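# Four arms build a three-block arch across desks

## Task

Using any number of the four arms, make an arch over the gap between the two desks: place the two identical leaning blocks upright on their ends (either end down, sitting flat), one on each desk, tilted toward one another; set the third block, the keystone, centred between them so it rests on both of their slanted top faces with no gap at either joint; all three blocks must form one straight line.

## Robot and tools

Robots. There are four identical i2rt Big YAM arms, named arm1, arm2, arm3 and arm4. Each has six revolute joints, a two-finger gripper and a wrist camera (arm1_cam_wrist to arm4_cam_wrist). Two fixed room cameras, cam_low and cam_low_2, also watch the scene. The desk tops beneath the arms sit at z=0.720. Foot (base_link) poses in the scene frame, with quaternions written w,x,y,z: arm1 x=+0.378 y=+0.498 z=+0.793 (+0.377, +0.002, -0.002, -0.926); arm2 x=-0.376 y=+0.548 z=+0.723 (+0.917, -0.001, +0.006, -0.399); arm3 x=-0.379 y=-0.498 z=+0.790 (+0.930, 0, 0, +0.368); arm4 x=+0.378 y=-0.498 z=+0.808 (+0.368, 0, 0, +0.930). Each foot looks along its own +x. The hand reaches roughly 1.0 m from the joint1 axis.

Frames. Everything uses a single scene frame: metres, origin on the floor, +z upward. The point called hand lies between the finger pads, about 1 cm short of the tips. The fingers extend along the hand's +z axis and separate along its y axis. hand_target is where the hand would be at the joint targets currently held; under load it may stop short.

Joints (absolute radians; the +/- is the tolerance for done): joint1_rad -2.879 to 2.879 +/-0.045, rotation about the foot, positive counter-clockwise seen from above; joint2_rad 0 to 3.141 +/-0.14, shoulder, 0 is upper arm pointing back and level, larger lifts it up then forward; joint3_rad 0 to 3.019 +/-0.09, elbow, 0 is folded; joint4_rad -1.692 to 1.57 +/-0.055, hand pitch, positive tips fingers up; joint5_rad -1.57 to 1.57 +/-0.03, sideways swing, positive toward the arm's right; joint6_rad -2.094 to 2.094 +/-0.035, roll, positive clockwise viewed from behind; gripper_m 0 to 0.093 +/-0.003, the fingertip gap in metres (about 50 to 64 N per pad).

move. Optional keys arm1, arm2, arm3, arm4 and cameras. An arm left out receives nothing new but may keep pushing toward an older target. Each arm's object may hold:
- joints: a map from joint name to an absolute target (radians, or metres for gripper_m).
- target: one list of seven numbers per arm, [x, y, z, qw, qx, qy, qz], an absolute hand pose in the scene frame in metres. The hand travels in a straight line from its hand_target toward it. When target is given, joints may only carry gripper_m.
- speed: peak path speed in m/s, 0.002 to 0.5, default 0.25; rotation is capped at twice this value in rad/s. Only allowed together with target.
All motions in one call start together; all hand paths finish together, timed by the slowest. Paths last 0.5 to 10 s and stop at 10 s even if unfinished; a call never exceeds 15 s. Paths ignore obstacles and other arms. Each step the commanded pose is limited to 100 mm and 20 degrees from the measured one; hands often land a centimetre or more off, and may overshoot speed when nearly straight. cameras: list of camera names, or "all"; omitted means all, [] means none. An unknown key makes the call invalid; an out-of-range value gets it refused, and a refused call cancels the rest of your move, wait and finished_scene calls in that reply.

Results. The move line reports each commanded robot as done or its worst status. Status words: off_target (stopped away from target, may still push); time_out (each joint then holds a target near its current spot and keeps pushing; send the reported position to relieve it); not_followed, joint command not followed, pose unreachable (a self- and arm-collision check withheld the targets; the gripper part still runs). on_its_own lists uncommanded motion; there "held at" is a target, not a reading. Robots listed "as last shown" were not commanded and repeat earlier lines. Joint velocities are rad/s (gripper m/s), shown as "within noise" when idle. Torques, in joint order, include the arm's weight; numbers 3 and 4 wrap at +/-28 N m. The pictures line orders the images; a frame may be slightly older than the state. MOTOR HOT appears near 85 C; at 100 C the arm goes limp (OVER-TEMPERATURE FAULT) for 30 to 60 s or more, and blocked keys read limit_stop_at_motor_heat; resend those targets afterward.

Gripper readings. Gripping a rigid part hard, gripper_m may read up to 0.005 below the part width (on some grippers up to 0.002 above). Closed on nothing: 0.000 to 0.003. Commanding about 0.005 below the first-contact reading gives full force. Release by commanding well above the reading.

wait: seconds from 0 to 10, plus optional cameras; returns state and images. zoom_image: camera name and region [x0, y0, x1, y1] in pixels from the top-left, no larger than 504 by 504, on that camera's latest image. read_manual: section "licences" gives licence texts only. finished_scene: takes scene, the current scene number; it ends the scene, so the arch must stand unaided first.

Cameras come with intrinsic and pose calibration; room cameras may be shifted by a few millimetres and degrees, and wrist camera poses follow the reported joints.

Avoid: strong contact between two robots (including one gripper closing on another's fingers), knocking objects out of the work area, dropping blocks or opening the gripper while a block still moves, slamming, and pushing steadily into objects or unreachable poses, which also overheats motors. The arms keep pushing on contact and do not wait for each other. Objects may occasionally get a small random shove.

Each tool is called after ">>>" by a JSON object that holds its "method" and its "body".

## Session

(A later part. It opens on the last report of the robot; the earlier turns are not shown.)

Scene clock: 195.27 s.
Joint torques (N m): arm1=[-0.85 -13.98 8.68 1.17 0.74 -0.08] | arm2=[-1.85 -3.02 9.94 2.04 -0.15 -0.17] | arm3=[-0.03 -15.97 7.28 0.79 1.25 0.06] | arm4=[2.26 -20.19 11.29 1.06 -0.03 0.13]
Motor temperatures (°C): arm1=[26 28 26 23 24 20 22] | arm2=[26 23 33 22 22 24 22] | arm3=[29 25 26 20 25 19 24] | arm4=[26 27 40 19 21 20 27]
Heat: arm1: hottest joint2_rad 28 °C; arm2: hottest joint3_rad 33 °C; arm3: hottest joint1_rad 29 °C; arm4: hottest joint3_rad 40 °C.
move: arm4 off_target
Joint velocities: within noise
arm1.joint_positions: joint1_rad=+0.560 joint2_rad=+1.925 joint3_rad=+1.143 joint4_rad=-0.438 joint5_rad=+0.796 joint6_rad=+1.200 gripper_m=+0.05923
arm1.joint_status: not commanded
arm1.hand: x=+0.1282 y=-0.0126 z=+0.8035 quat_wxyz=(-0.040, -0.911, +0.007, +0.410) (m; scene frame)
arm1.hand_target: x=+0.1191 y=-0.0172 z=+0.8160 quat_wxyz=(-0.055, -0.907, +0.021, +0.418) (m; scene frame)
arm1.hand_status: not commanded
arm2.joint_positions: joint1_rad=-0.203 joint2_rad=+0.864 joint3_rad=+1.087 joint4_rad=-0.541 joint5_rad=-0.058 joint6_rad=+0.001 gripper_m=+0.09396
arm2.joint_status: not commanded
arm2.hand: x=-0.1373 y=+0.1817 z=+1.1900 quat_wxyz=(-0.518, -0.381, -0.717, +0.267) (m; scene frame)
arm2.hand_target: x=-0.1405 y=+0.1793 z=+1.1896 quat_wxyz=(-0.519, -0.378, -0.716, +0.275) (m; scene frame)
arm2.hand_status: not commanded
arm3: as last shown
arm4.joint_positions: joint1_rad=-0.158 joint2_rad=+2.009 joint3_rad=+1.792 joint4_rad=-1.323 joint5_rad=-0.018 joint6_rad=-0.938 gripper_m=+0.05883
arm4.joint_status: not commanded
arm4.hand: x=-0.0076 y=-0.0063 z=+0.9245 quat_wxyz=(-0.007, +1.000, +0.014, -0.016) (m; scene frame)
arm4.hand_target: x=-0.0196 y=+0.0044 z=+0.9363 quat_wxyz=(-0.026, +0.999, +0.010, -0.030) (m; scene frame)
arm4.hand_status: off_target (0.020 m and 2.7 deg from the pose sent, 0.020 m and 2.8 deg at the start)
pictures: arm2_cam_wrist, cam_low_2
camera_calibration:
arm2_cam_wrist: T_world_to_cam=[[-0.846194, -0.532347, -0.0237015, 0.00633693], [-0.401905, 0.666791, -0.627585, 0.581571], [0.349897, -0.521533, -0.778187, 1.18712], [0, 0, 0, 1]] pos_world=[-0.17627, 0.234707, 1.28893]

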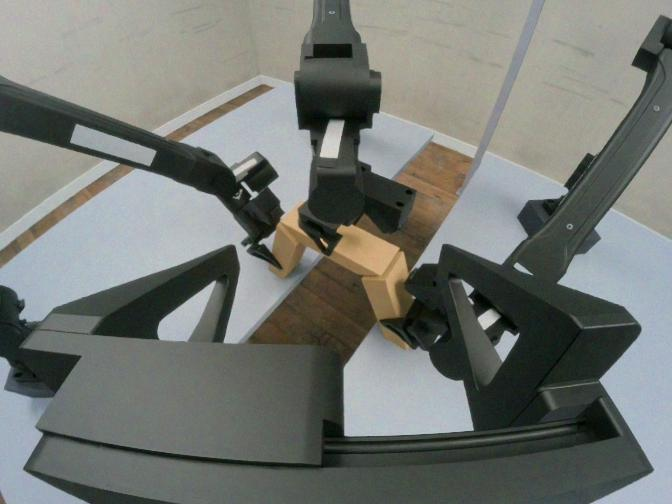

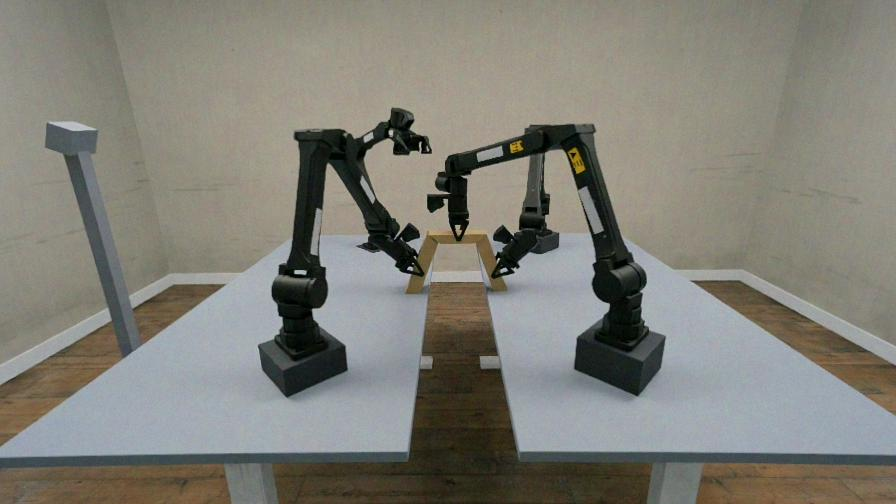

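>>> {"method": "move", "body": {"arm4": {"target":[-0.0250,0.004,0.930,0.022,-0.998,-0.014,0.026],"speed":0.04}, "cameras": ["cam_low_2","arm2_cam_wrist"]}}

>>> {"method": "zoom_image", "body": {"camera": "cam_low_2", "region": [410, 210, 510, 270]}}

>>> {"method": "zoom_image", "body": {"camera": "arm2_cam_wrist", "region": [230, 130, 430, 290]}}

Scene clock: 197.03 s.
Joint torques (N m): arm1=[-0.79 -14.1 8.68 1.16 0.74 -0.08] | arm2=[-1.96 -3.08 9.84 2.11 -0.13 -0.18] | arm3=[-0.15 -16.15 7.23 0.91 1.27 0.06] | arm4=[2.43 -19.49 12.08 0.81 -0.06 0.12]
Motor temperatures (°C): arm1=[26 28 26 23 24 20 23] | arm2=[26 23 33 22 22 24 22] | arm3=[29 25 26 20 25 19 24] | arm4=[26 28 40 19 21 20 27]
Heat: arm1: hottest joint2_rad 28 °C; arm2: hottest joint3_rad 33 °C; arm3: hottest joint1_rad 29 °C; arm4: hottest joint3_rad 40 °C.
move: arm4 off_target
Joint velocities: within noise
arm1, arm2, arm3: as last shown
arm1.joint_positions: joint1_rad=+0.560 joint2_rad=+1.925 joint3_rad=+1.143 joint4_rad=-0.438 joint5_rad=+0.796 joint6_rad=+1.198 gripper_m=+0.05923
arm1.hand_target: x=+0.1191 y=-0.0172 z=+0.8160 quat_wxyz=(-0.054, -0.907, +0.020, +0.418) (m; scene frame)
arm4.joint_positions: joint1_rad=-0.153 joint2_rad=+2.014 joint3_rad=+1.792 joint4_rad=-1.323 joint5_rad=-0.015 joint6_rad=-0.938 gripper_m=+0.05883
arm4.joint_status: not commanded
arm4.hand: x=-0.0094 y=-0.0078 z=+0.9210 quat_wxyz=(-0.005, +1.000, +0.016, -0.013) (m; scene frame)
arm4.hand_target: x=-0.0244 y=+0.0033 z=+0.9301 quat_wxyz=(-0.022, +0.999, +0.014, -0.026) (m; scene frame)
arm4.hand_status: off_target (0.022 m and 2.4 deg from the pose sent, 0.021 m and 2.1 deg at the start)
pictures: arm2_cam_wrist, cam_low_2
camera_calibration:
arm2_cam_wrist: T_world_to_cam=[[-0.846194, -0.532347, -0.0237015, 0.00633693], [-0.401905, 0.666791, -0.627585, 0.581571], [0.349897, -0.521533, -0.778187, 1.18712], [0, 0, 0, 1]] pos_world=[-0.17627, 0.234707, 1.28893]

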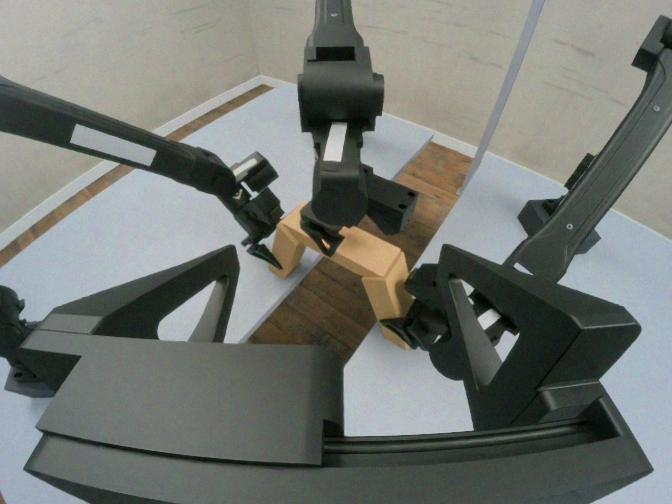

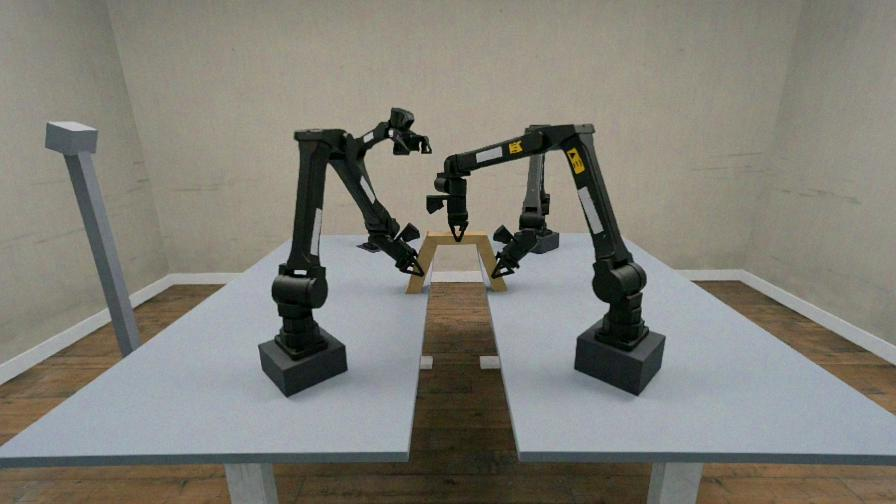

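Scaled by 5.040 from the camera's 896x504 image, which has a finer 1280x720 frame.

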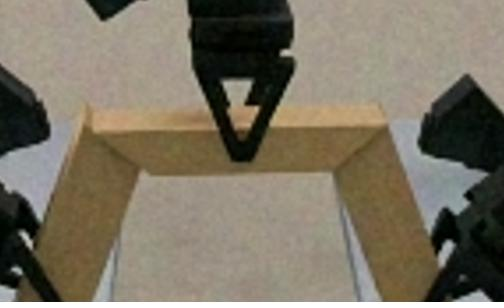

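Scaled by 2.520 from the camera's 672x504 image, which has a finer 960x720 frame.

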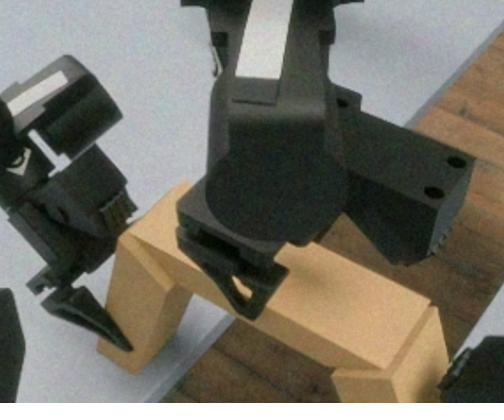

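>>> {"method": "move", "body": {"arm4": {"joints":{"gripper_m":0.078}}, "cameras": ["cam_low_2"]}}

>>> {"method": "move", "body": {"arm4": {"target":[-0.0250,0.003,1.04,0.026,-0.998,-0.014,0.03],"joints":{"gripper_m":0.093},"speed":0.1}, "cameras": ["cam_low_2","arm2_cam_wrist","arm4_cam_wrist"]}}

>>> {"method": "zoom_image", "body": {"camera": "cam_low_2", "region": [410, 210, 510, 300]}}

>>> {"method": "zoom_image", "body": {"camera": "arm2_cam_wrist", "region": [230, 130, 430, 290]}}

>>> {"method": "zoom_image", "body": {"camera": "arm4_cam_wrist", "region": [240, 0, 460, 330]}}

Scene clock: 198.93 s.
Joint torques (N m): arm1=[-0.79 -14.15 8.68 1.13 0.74 -0.08] | arm2=[-1.9 -3.37 9.92 2.15 -0.14 -0.17] | arm3=[-0.15 -16.15 7.17 0.83 1.25 0.06] | arm4=[2.43 -19.49 12.1 0.81 -0.06 0.12]
Motor temperatures (°C): arm1=[26 28 26 23 24 20 23] | arm2=[26 23 33 22 22 24 22] | arm3=[29 25 26 20 25 19 24] | arm4=[26 28 41 19 21 20 27]
Heat: arm1: hottest joint2_rad 28 °C; arm2: hottest joint3_rad 33 °C; arm3: hottest joint1_rad 29 °C; arm4: hottest joint3_rad 41 °C.
move: arm4 done
Joint velocities: within noise
arm1, arm2, arm3: as last shown
arm1.joint_positions: joint1_rad=+0.560 joint2_rad=+1.925 joint3_rad=+1.143 joint4_rad=-0.438 joint5_rad=+0.796 joint6_rad=+1.200 gripper_m=+0.05923
arm1.hand_target: x=+0.1191 y=-0.0172 z=+0.8160 quat_wxyz=(-0.055, -0.907, +0.021, +0.418) (m; scene frame)
arm4.joint_positions: joint1_rad=-0.153 joint2_rad=+2.014 joint3_rad=+1.792 joint4_rad=-1.323 joint5_rad=-0.015 joint6_rad=-0.938 gripper_m=+0.07781
arm4.joint_status: all done
arm4.hand: x=-0.0094 y=-0.0078 z=+0.9210 quat_wxyz=(-0.005, +1.000, +0.016, -0.013) (m; scene frame)
arm4.hand_target: x=-0.0244 y=+0.0033 z=+0.9301 quat_wxyz=(-0.022, +0.999, +0.014, -0.026) (m; scene frame)
arm4.hand_status: not commanded
pictures: cam_low_2

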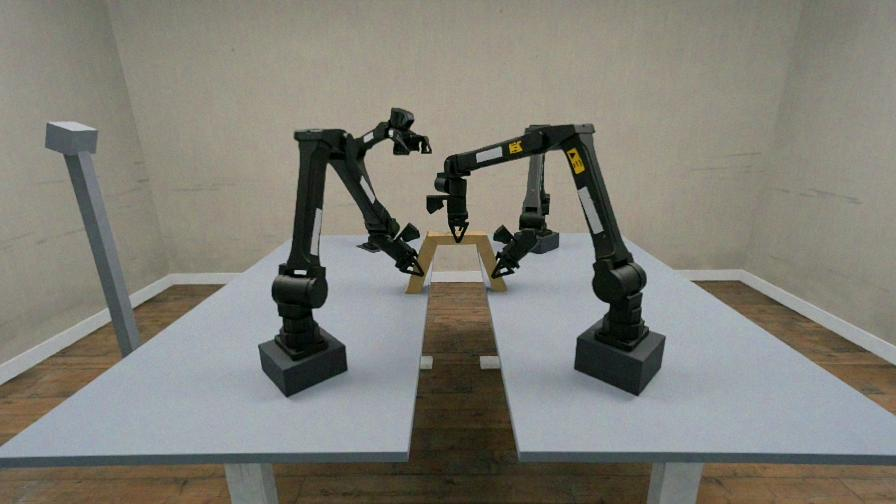

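Scene clock: 200.83 s.
Joint torques (N m): arm1=[-0.85 -14.1 8.68 1.14 0.75 -0.08] | arm2=[-2.02 -3.02 9.92 2 -0.14 -0.2] | arm3=[-0.21 -15.91 7.21 0.85 1.26 0.05] | arm4=[2.55 -21.95 12.68 -0.17 -0.14 0.13]
Motor temperatures (°C): arm1=[26 28 26 23 24 20 23] | arm2=[26 23 33 22 22 24 22] | arm3=[29 25 26 20 25 19 24] | arm4=[26 28 41 19 21 20 26]
Heat: arm1: hottest joint2_rad 28 °C; arm2: hottest joint3_rad 33 °C; arm3: hottest joint1_rad 29 °C; arm4: hottest joint3_rad 41 °C.
move: arm4 off_target
Joint velocities: within noise
arm1, arm2, arm3: as last shown
arm4.joint_positions: joint1_rad=-0.153 joint2_rad=+2.014 joint3_rad=+2.024 joint4_rad=-1.559 joint5_rad=-0.015 joint6_rad=-0.936 gripper_m=+0.09288
arm4.joint_status: all done
arm4.hand: x=-0.0147 y=-0.0011 z=+1.0091 quat_wxyz=(-0.004, +1.000, +0.015, -0.012) (m; scene frame)
arm4.hand_target: x=-0.0239 y=+0.0017 z=+1.0398 quat_wxyz=(-0.026, +0.999, +0.013, -0.030) (m; scene frame)
arm4.hand_status: off_target (0.033 m and 3.3 deg from the pose sent, 0.120 m and 3.0 deg at the start)
pictures: arm2_cam_wrist, arm4_cam_wrist, cam_low_2
camera_calibration:
arm2_cam_wrist: T_world_to_cam=[[-0.846194, -0.532347, -0.0237015, 0.00633693], [-0.401905, 0.666791, -0.627585, 0.581571], [0.349897, -0.521533, -0.778187, 1.18712], [0, 0, 0, 1]] pos_world=[-0.17627, 0.234707, 1.28893]
arm4_cam_wrist: T_world_to_cam=[[-0.0362798, 0.999208, 0.016342, -0.0161166], [0.820069, 0.0204221, 0.571899, -0.561138], [0.571113, 0.03415, -0.820161, 0.961255], [0, 0, 0, 1]] pos_world=[-0.0893978, -0.00526333, 1.10956]

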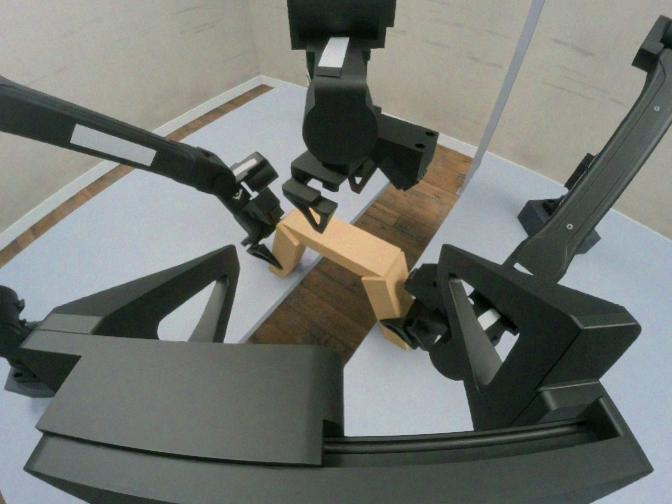

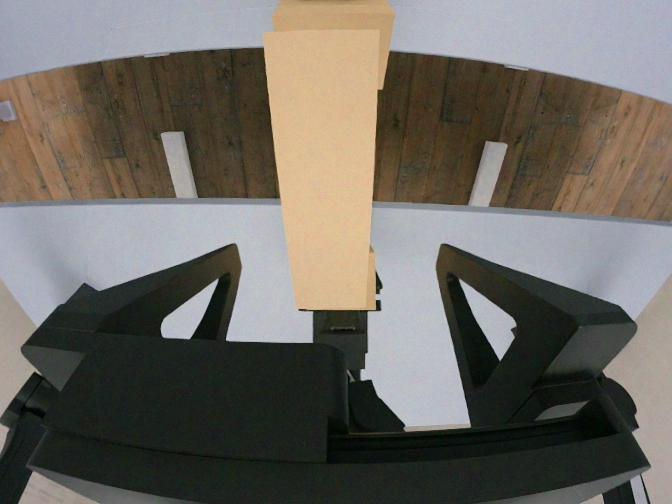

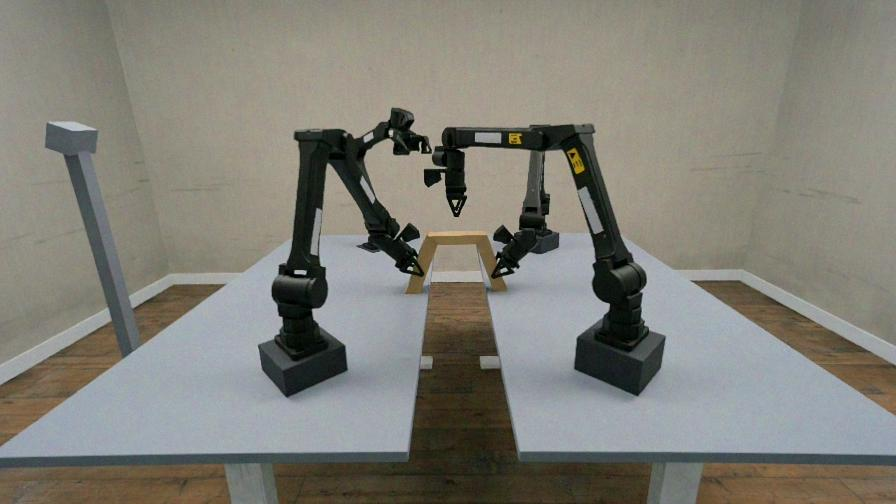

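Scaled by 5.040 from the camera's 896x504 image, which has a finer 1280x720 frame.

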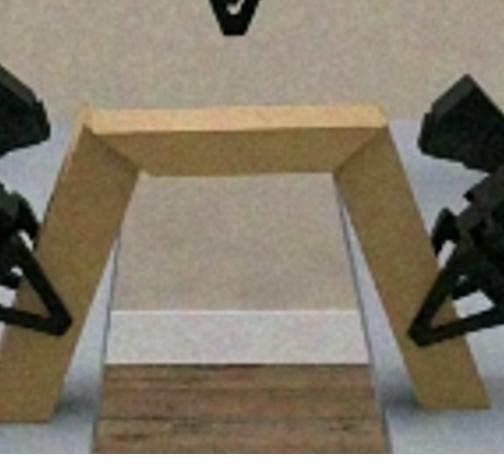

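Scaled by 2.520 from the camera's 672x504 image, which has a finer 960x720 frame.

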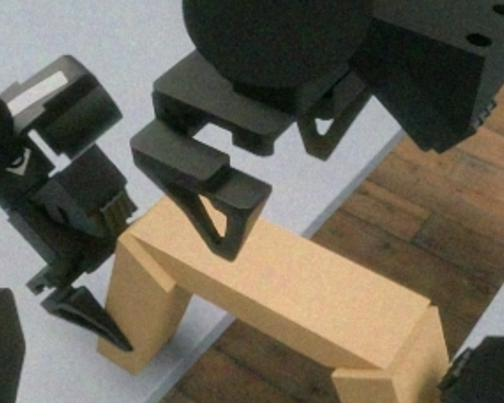

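Scaled by 1.527 from the camera's 672x504 image, which has a finer 960x720 frame.

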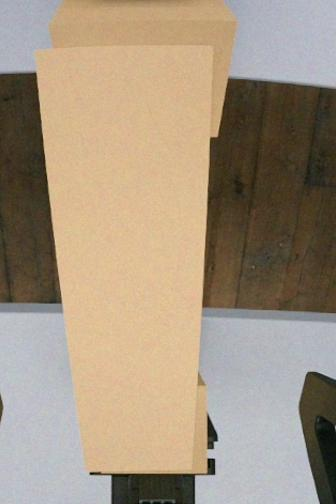

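>>> {"method": "move", "body": {"arm1": {"joints":{"gripper_m":0.07}}, "arm3": {"joints":{"gripper_m":0.07}}, "cameras": ["cam_low_2","arm2_cam_wrist","arm4_cam_wrist"]}}

>>> {"method": "zoom_image", "body": {"camera": "cam_low_2", "region": [410, 210, 510, 300]}}

>>> {"method": "zoom_image", "body": {"camera": "arm2_cam_wrist", "region": [230, 130, 430, 290]}}

>>> {"method": "zoom_image", "body": {"camera": "arm4_cam_wrist", "region": [240, 0, 460, 330]}}

Scene clock: 203.70 s.
Joint torques (N m): arm1=[-0.79 -14.33 8.69 0.88 0.62 -0.07] | arm2=[-1.96 -3.14 9.88 2.13 -0.13 -0.17] | arm3=[0.32 -16.26 7.2 0.57 0.75 0.04] | arm4=[2.37 -21.95 12.68 -0.12 -0.15 0.12]
Motor temperatures (°C): arm1=[26 28 26 23 24 20 23] | arm2=[26 23 33 22 22 24 22] | arm3=[29 25 26 20 25 19 24] | arm4=[26 29 41 19 21 20 26]
Heat: arm1: hottest joint2_rad 28 °C; arm2: hottest joint3_rad 33 °C; arm3: hottest joint1_rad 29 °C; arm4: hottest joint3_rad 41 °C.
move: arm1 done; arm3 done
Joint velocities: within noise
arm1.joint_positions: joint1_rad=+0.560 joint2_rad=+1.925 joint3_rad=+1.143 joint4_rad=-0.430 joint5_rad=+0.799 joint6_rad=+1.200 gripper_m=+0.06987
arm1.joint_status: all done
arm1.hand: x=+0.1275 y=-0.0137 z=+0.8046 quat_wxyz=(-0.043, -0.910, +0.009, +0.412) (m; scene frame)
arm1.hand_target: x=+0.1191 y=-0.0173 z=+0.8160 quat_wxyz=(-0.055, -0.907, +0.021, +0.418) (m; scene frame)
arm1.hand_status: not commanded
arm2: as last shown
arm3.joint_positions: joint1_rad=+0.572 joint2_rad=+1.930 joint3_rad=+1.161 joint4_rad=-0.458 joint5_rad=+0.846 joint6_rad=+1.173 gripper_m=+0.06990
arm3.joint_status: all done
arm3.hand: x=-0.1179 y=+0.0099 z=+0.8087 quat_wxyz=(-0.433, -0.002, -0.901, -0.020) (m; scene frame)
arm3.hand_target: x=-0.1100 y=+0.0142 z=+0.8191 quat_wxyz=(-0.439, -0.009, -0.898, -0.029) (m; scene frame)
arm3.hand_status: not commanded
arm4.joint_positions: joint1_rad=-0.153 joint2_rad=+2.014 joint3_rad=+2.025 joint4_rad=-1.559 joint5_rad=-0.015 joint6_rad=-0.936 gripper_m=+0.09288
arm4.joint_status: not commanded
arm4.hand: x=-0.0148 y=-0.0010 z=+1.0094 quat_wxyz=(-0.004, +1.000, +0.015, -0.012) (m; scene frame)
arm4.hand_target: x=-0.0240 y=+0.0018 z=+1.0399 quat_wxyz=(-0.026, +0.999, +0.014, -0.030) (m; scene frame)
arm4.hand_status: not commanded
pictures: arm2_cam_wrist, arm4_cam_wrist, cam_low_2
camera_calibration:
arm2_cam_wrist: T_world_to_cam=[[-0.846194, -0.532347, -0.0237015, 0.00633693], [-0.401905, 0.666791, -0.627585, 0.581571], [0.349897, -0.521533, -0.778187, 1.18712], [0, 0, 0, 1]] pos_world=[-0.17627, 0.234707, 1.28893]
arm4_cam_wrist: T_world_to_cam=[[-0.0363052, 0.999197, 0.0169419, -0.0168906], [0.820326, 0.0201152, 0.571542, -0.560951], [0.570743, 0.0346478, -0.820398, 0.961812], [0, 0, 0, 1]] pos_world=[-0.0893973, -0.00516397, 1.10996]

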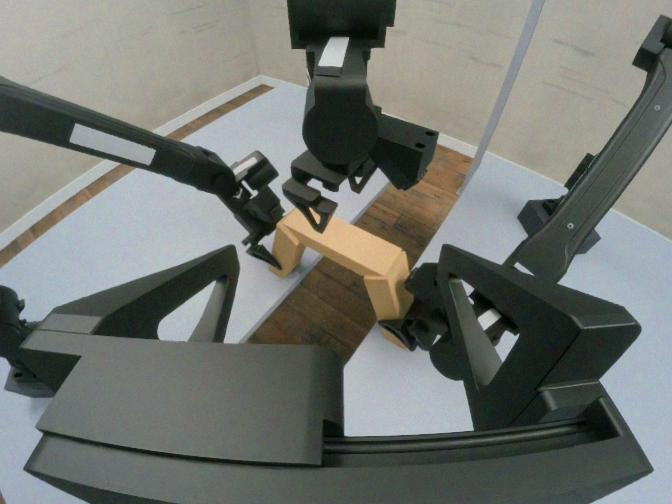

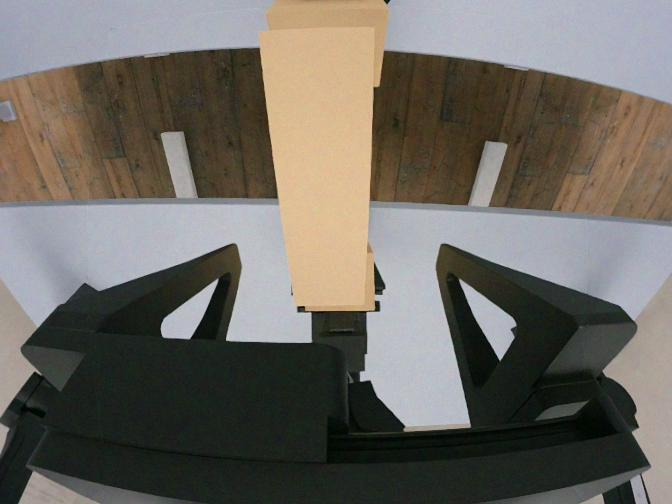

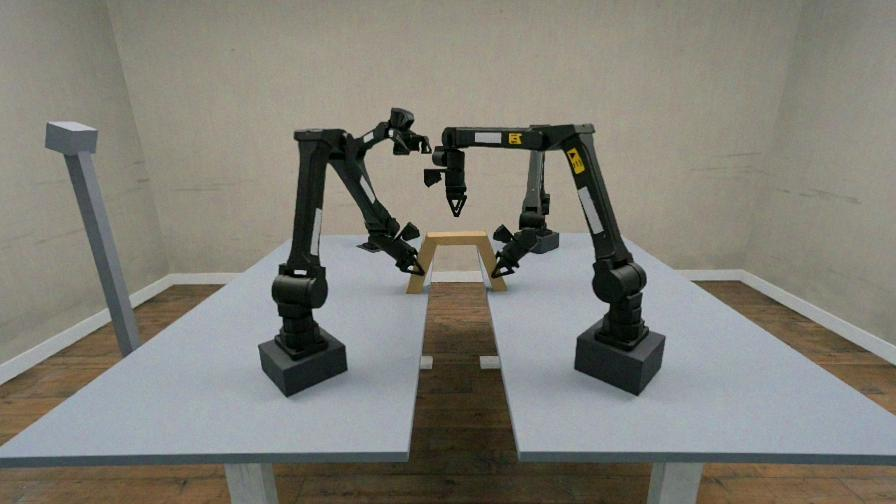

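Scaled by 5.040 from the camera's 896x504 image, which has a finer 1280x720 frame.

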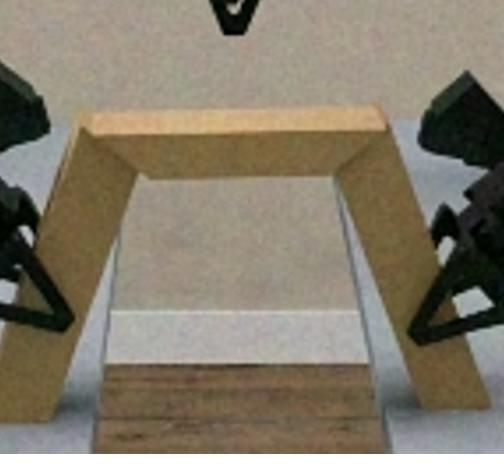

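Scaled by 2.520 from the camera's 672x504 image, which has a finer 960x720 frame.

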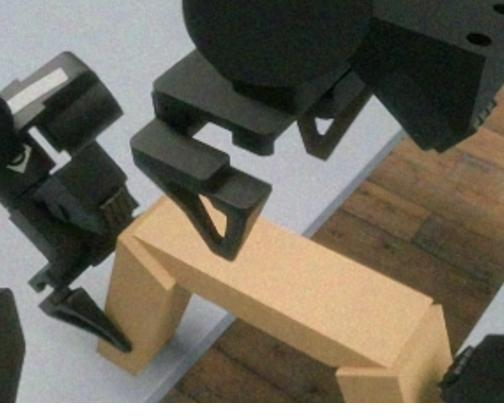

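Scaled by 1.527 from the camera's 672x504 image, which has a finer 960x720 frame.

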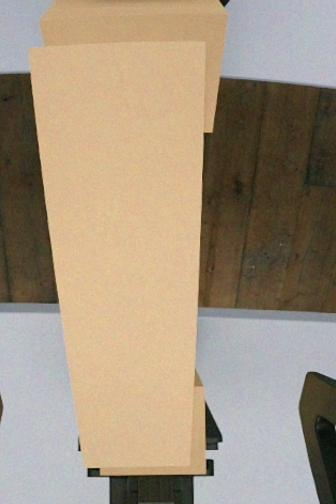

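>>> {"method": "move", "body": {"arm1": {"target":[0.148,-0.0150,0.847,-0.0548,-0.9067,0.0211,0.4177],"speed":0.06,"joints":{"gripper_m":0.093}}, "arm3": {"target":[-0.140,0.0120,0.849,0.438,0.010,0.898,0.030],"speed":0.06,"joints":{"gripper_m":0.093}}, "cameras": ["cam_low_2","arm2_cam_wrist","arm1_cam_wrist","arm3_cam_wrist"]}}

>>> {"method": "zoom_image", "body": {"camera": "cam_low_2", "region": [410, 210, 510, 300]}}

Scene clock: 206.50 s.
Joint torques (N m): arm1=[1.03 -14.56 9.31 0.03 0.66 0.04] | arm2=[-1.85 -3.08 9.96 2 -0.13 -0.19] | arm3=[2.37 -16.09 7.69 -0.2 0.78 0.26] | arm4=[2.43 -21.95 12.67 -0.14 -0.14 0.12]
Motor temperatures (°C): arm1=[26 28 26 23 24 20 22] | arm2=[26 23 33 22 22 24 22] | arm3=[29 26 26 20 25 19 24] | arm4=[26 30 41 19 21 20 26]
Heat: arm1: hottest joint2_rad 28 °C; arm2: hottest joint3_rad 33 °C; arm3: hottest joint1_rad 29 °C; arm4: hottest joint3_rad 41 °C.
move: arm1 off_target; arm3 off_target
Joint velocities: within noise
arm1.joint_positions: joint1_rad=+0.591 joint2_rad=+1.870 joint3_rad=+1.143 joint4_rad=-0.533 joint5_rad=+0.817 joint6_rad=+1.255 gripper_m=+0.09288
arm1.joint_status: all done
arm1.hand: x=+0.1443 y=-0.0076 z=+0.8291 quat_wxyz=(-0.037, -0.910, +0.012, +0.413) (m; scene frame)
arm1.hand_target: x=+0.1478 y=-0.0147 z=+0.8469 quat_wxyz=(-0.053, -0.907, +0.018, +0.418) (m; scene frame)
arm1.hand_status: off_target (0.020 m and 2.4 deg from the pose sent, 0.047 m and 2.0 deg at the start)
arm2, arm4: as last shown
arm3.joint_positions: joint1_rad=+0.605 joint2_rad=+1.872 joint3_rad=+1.161 joint4_rad=-0.562 joint5_rad=+0.863 joint6_rad=+1.227 gripper_m=+0.09292
arm3.joint_status: all done
arm3.hand: x=-0.1359 y=+0.0046 z=+0.8351 quat_wxyz=(-0.434, -0.003, -0.901, -0.016) (m; scene frame)
arm3.hand_target: x=-0.1400 y=+0.0119 z=+0.8490 quat_wxyz=(-0.438, -0.009, -0.898, -0.030) (m; scene frame)
arm3.hand_status: off_target (0.016 m and 1.9 deg from the pose sent, 0.046 m and 1.6 deg at the start)
pictures: arm1_cam_wrist, arm2_cam_wrist, arm3_cam_wrist, cam_low_2
camera_calibration:
arm1_cam_wrist: T_world_to_cam=[[-0.00258311, 0.993703, -0.112021, 0.103424], [0.982448, -0.0183724, -0.185631, 0.0117972], [-0.18652, -0.110534, -0.976213, 0.957336], [0, 0, 0, 1]] pos_world=[0.167239, 0.00326216, 0.94834]
arm2_cam_wrist: T_world_to_cam=[[-0.846194, -0.532347, -0.0237015, 0.00633693], [-0.401905, 0.666791, -0.627585, 0.581571], [0.349897, -0.521533, -0.778187, 1.18712], [0, 0, 0, 1]] pos_world=[-0.17627, 0.234707, 1.28893]
arm3_cam_wrist: T_world_to_cam=[[-0.0033213, -0.999551, -0.0297625, 0.0288146], [-0.964074, 0.011106, -0.265402, 0.0937539], [0.265613, 0.0278118, -0.963678, 0.964101], [0, 0, 0, 1]] pos_world=[-0.165597, 0.000947031, 0.954823]

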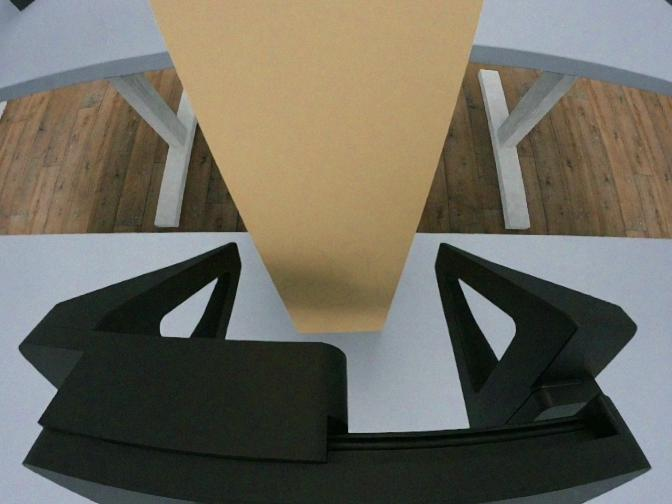

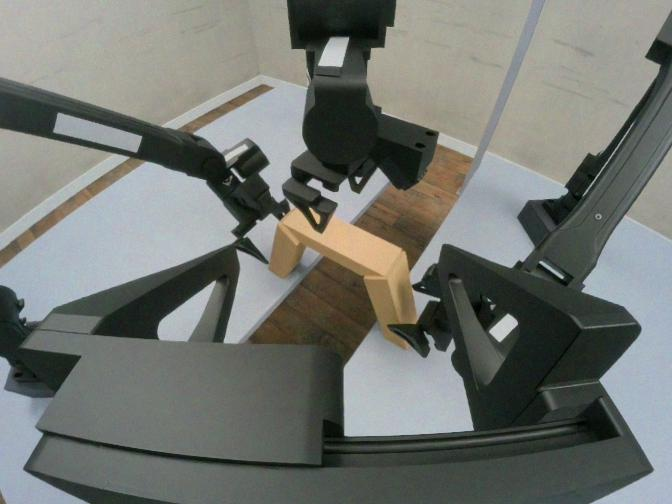

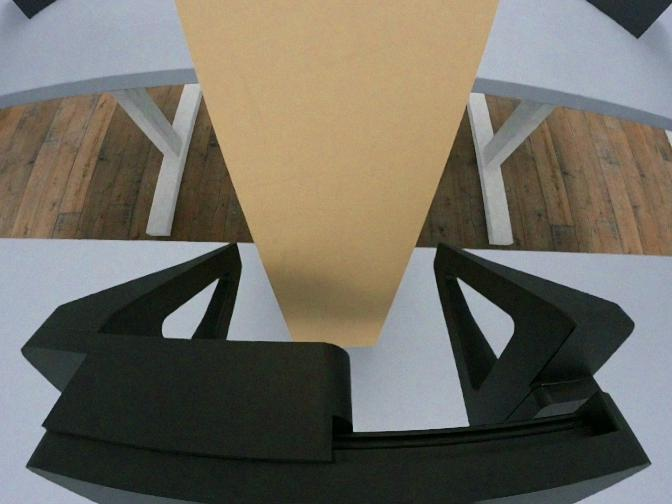

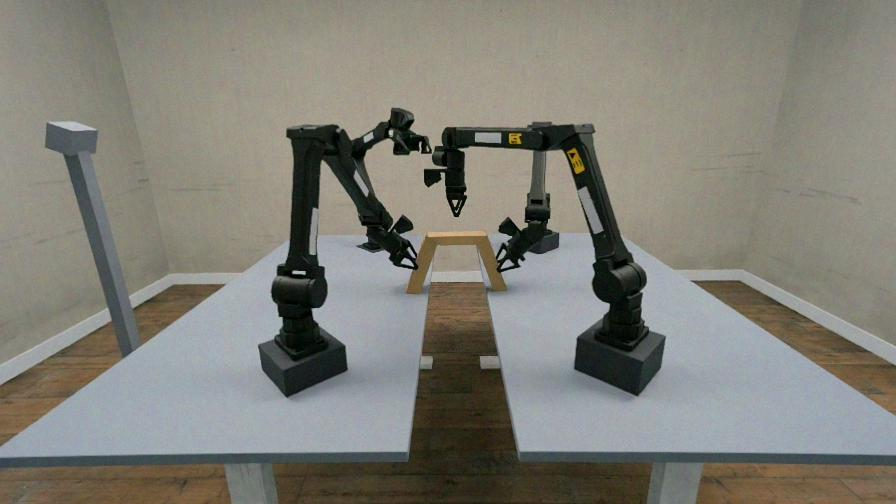

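Scaled by 5.040 from the camera's 896x504 image, which has a finer 1280x720 frame.

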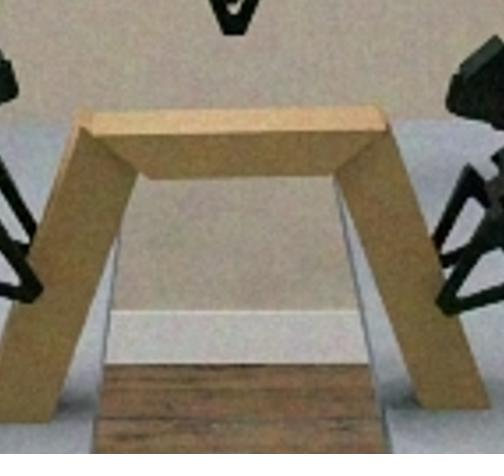

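Clear. Full retreat.

>>> {"method": "move", "body": {"arm1": {"target":[0.25,-0.012,0.96,-0.0548,-0.9067,0.0211,0.4177],"speed":0.1}, "arm3": {"target":[-0.25,0.008,0.96,0.438,0.010,0.898,0.030],"speed":0.1}, "cameras": ["cam_low_2","arm2_cam_wrist","arm4_cam_wrist","cam_low"]}}

>>> {"method": "zoom_image", "body": {"camera": "cam_low_2", "region": [400, 215, 520, 300]}}

>>> {"method": "zoom_image", "body": {"camera": "arm2_cam_wrist", "region": [240, 180, 440, 360]}}

>>> {"method": "zoom_image", "body": {"camera": "arm4_cam_wrist", "region": [240, 0, 460, 330]}}

Scene clock: 210.10 s.
Joint torques (N m): arm1=[0.97 -13.33 15.06 -0.38 0.68 0.05] | arm2=[-1.96 -3.19 9.88 2.09 -0.15 -0.17] | arm3=[1.85 -14.62 11.69 -0.61 0.82 0.28] | arm4=[2.55 -21.89 12.68 -0.14 -0.15 0.12]
Motor temperatures (°C): arm1=[26 28 27 23 24 20 22] | arm2=[26 23 33 22 22 24 22] | arm3=[29 26 27 20 25 19 24] | arm4=[26 30 40 19 21 20 26]
Heat: arm1: hottest joint2_rad 28 °C; arm2: hottest joint3_rad 33 °C; arm3: hottest joint1_rad 29 °C; arm4: hottest joint3_rad 40 °C.
move: arm1 off_target; arm3 off_target
Joint velocities: within noise
arm1.joint_positions: joint1_rad=+0.796 joint2_rad=+1.711 joint3_rad=+1.228 joint4_rad=-1.050 joint5_rad=+0.865 joint6_rad=+1.563 gripper_m=+0.09288
arm1.joint_status: not commanded
arm1.hand: x=+0.2457 y=+0.0108 z=+0.9272 quat_wxyz=(-0.017, -0.909, +0.006, +0.417) (m; scene frame)
arm1.hand_target: x=+0.2500 y=-0.0098 z=+0.9607 quat_wxyz=(-0.055, -0.906, +0.022, +0.418) (m; scene frame)
arm1.hand_status: off_target (0.040 m and 4.7 deg from the pose sent, 0.168 m and 2.4 deg at the start)
arm2, arm4: as last shown
arm3.joint_positions: joint1_rad=+0.823 joint2_rad=+1.721 joint3_rad=+1.258 joint4_rad=-1.115 joint5_rad=+0.905 joint6_rad=+1.569 gripper_m=+0.09292
arm3.joint_status: not commanded
arm3.hand: x=-0.2454 y=-0.0114 z=+0.9340 quat_wxyz=(-0.436, +0.005, -0.900, +0.002) (m; scene frame)
arm3.hand_target: x=-0.2501 y=+0.0063 z=+0.9603 quat_wxyz=(-0.438, -0.010, -0.898, -0.030) (m; scene frame)
arm3.hand_status: off_target (0.033 m and 4.1 deg from the pose sent, 0.169 m and 1.9 deg at the start)
pictures: arm2_cam_wrist, arm4_cam_wrist, cam_low, cam_low_2
camera_calibration:
arm2_cam_wrist: T_world_to_cam=[[-0.846194, -0.532347, -0.0237015, 0.00633693], [-0.401905, 0.666791, -0.627585, 0.581571], [0.349897, -0.521533, -0.778187, 1.18712], [0, 0, 0, 1]] pos_world=[-0.17627, 0.234707, 1.28893]
arm4_cam_wrist: T_world_to_cam=[[-0.0363052, 0.999197, 0.0169419, -0.0168906], [0.820326, 0.0201152, 0.571542, -0.560951], [0.570743, 0.0346478, -0.820398, 0.961812], [0, 0, 0, 1]] pos_world=[-0.0893973, -0.00516397, 1.10996]

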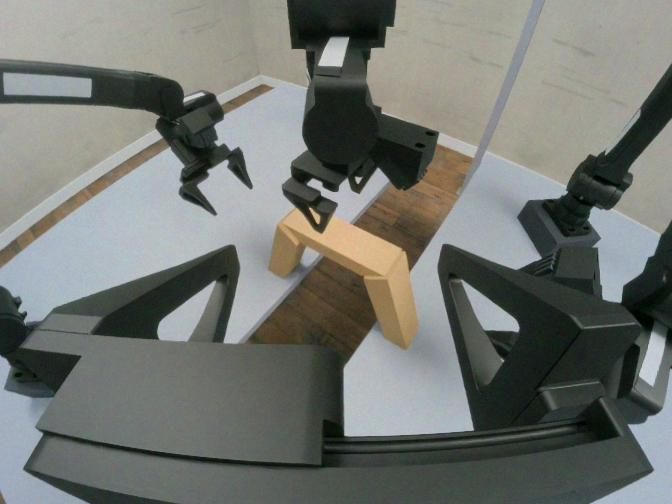

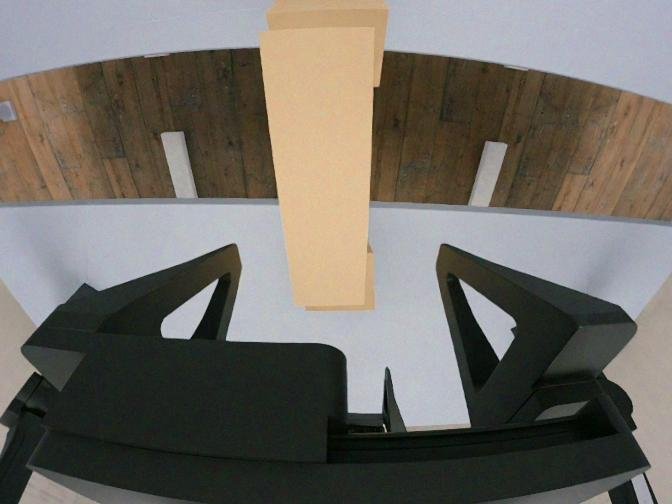

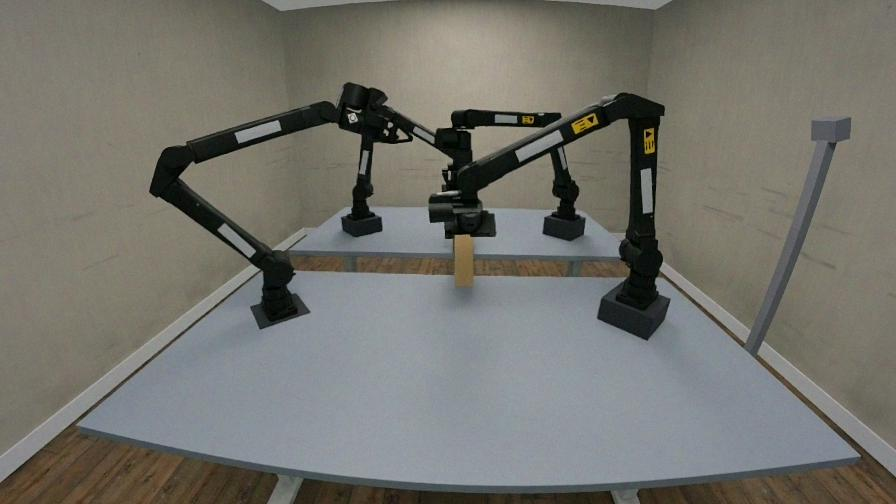

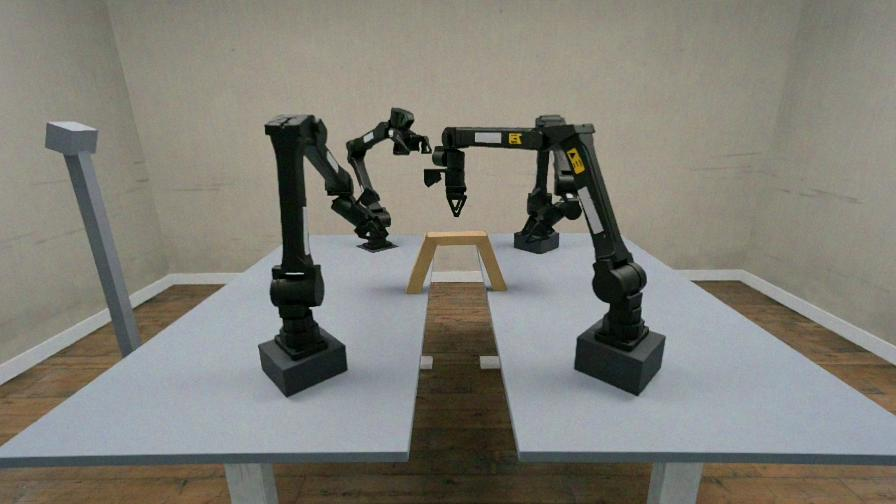

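Scaled by 4.200 from the camera's 896x504 image, which has a finer 1280x720 frame.

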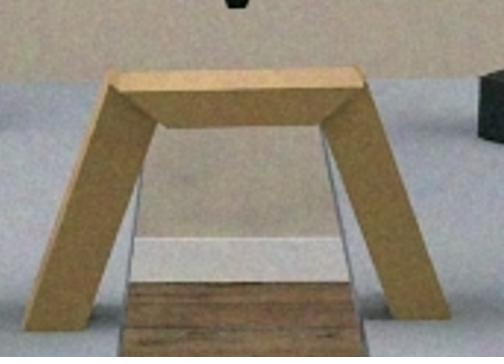

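Scaled by 2.520 from the camera's 672x504 image, which has a finer 960x720 frame.

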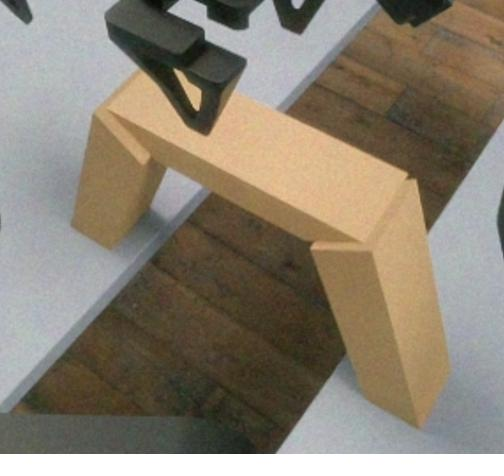

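Scaled by 1.527 from the camera's 672x504 image, which has a finer 960x720 frame.

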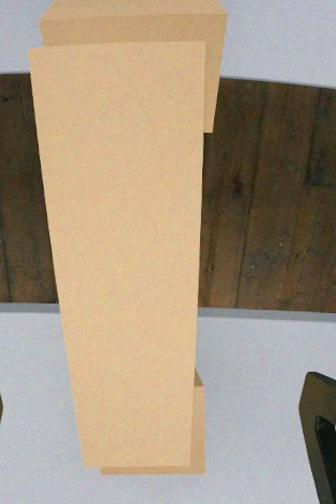

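>>> {"method": "finished_scene", "body": {"scene": 2}}

The scene is finished: the task was done.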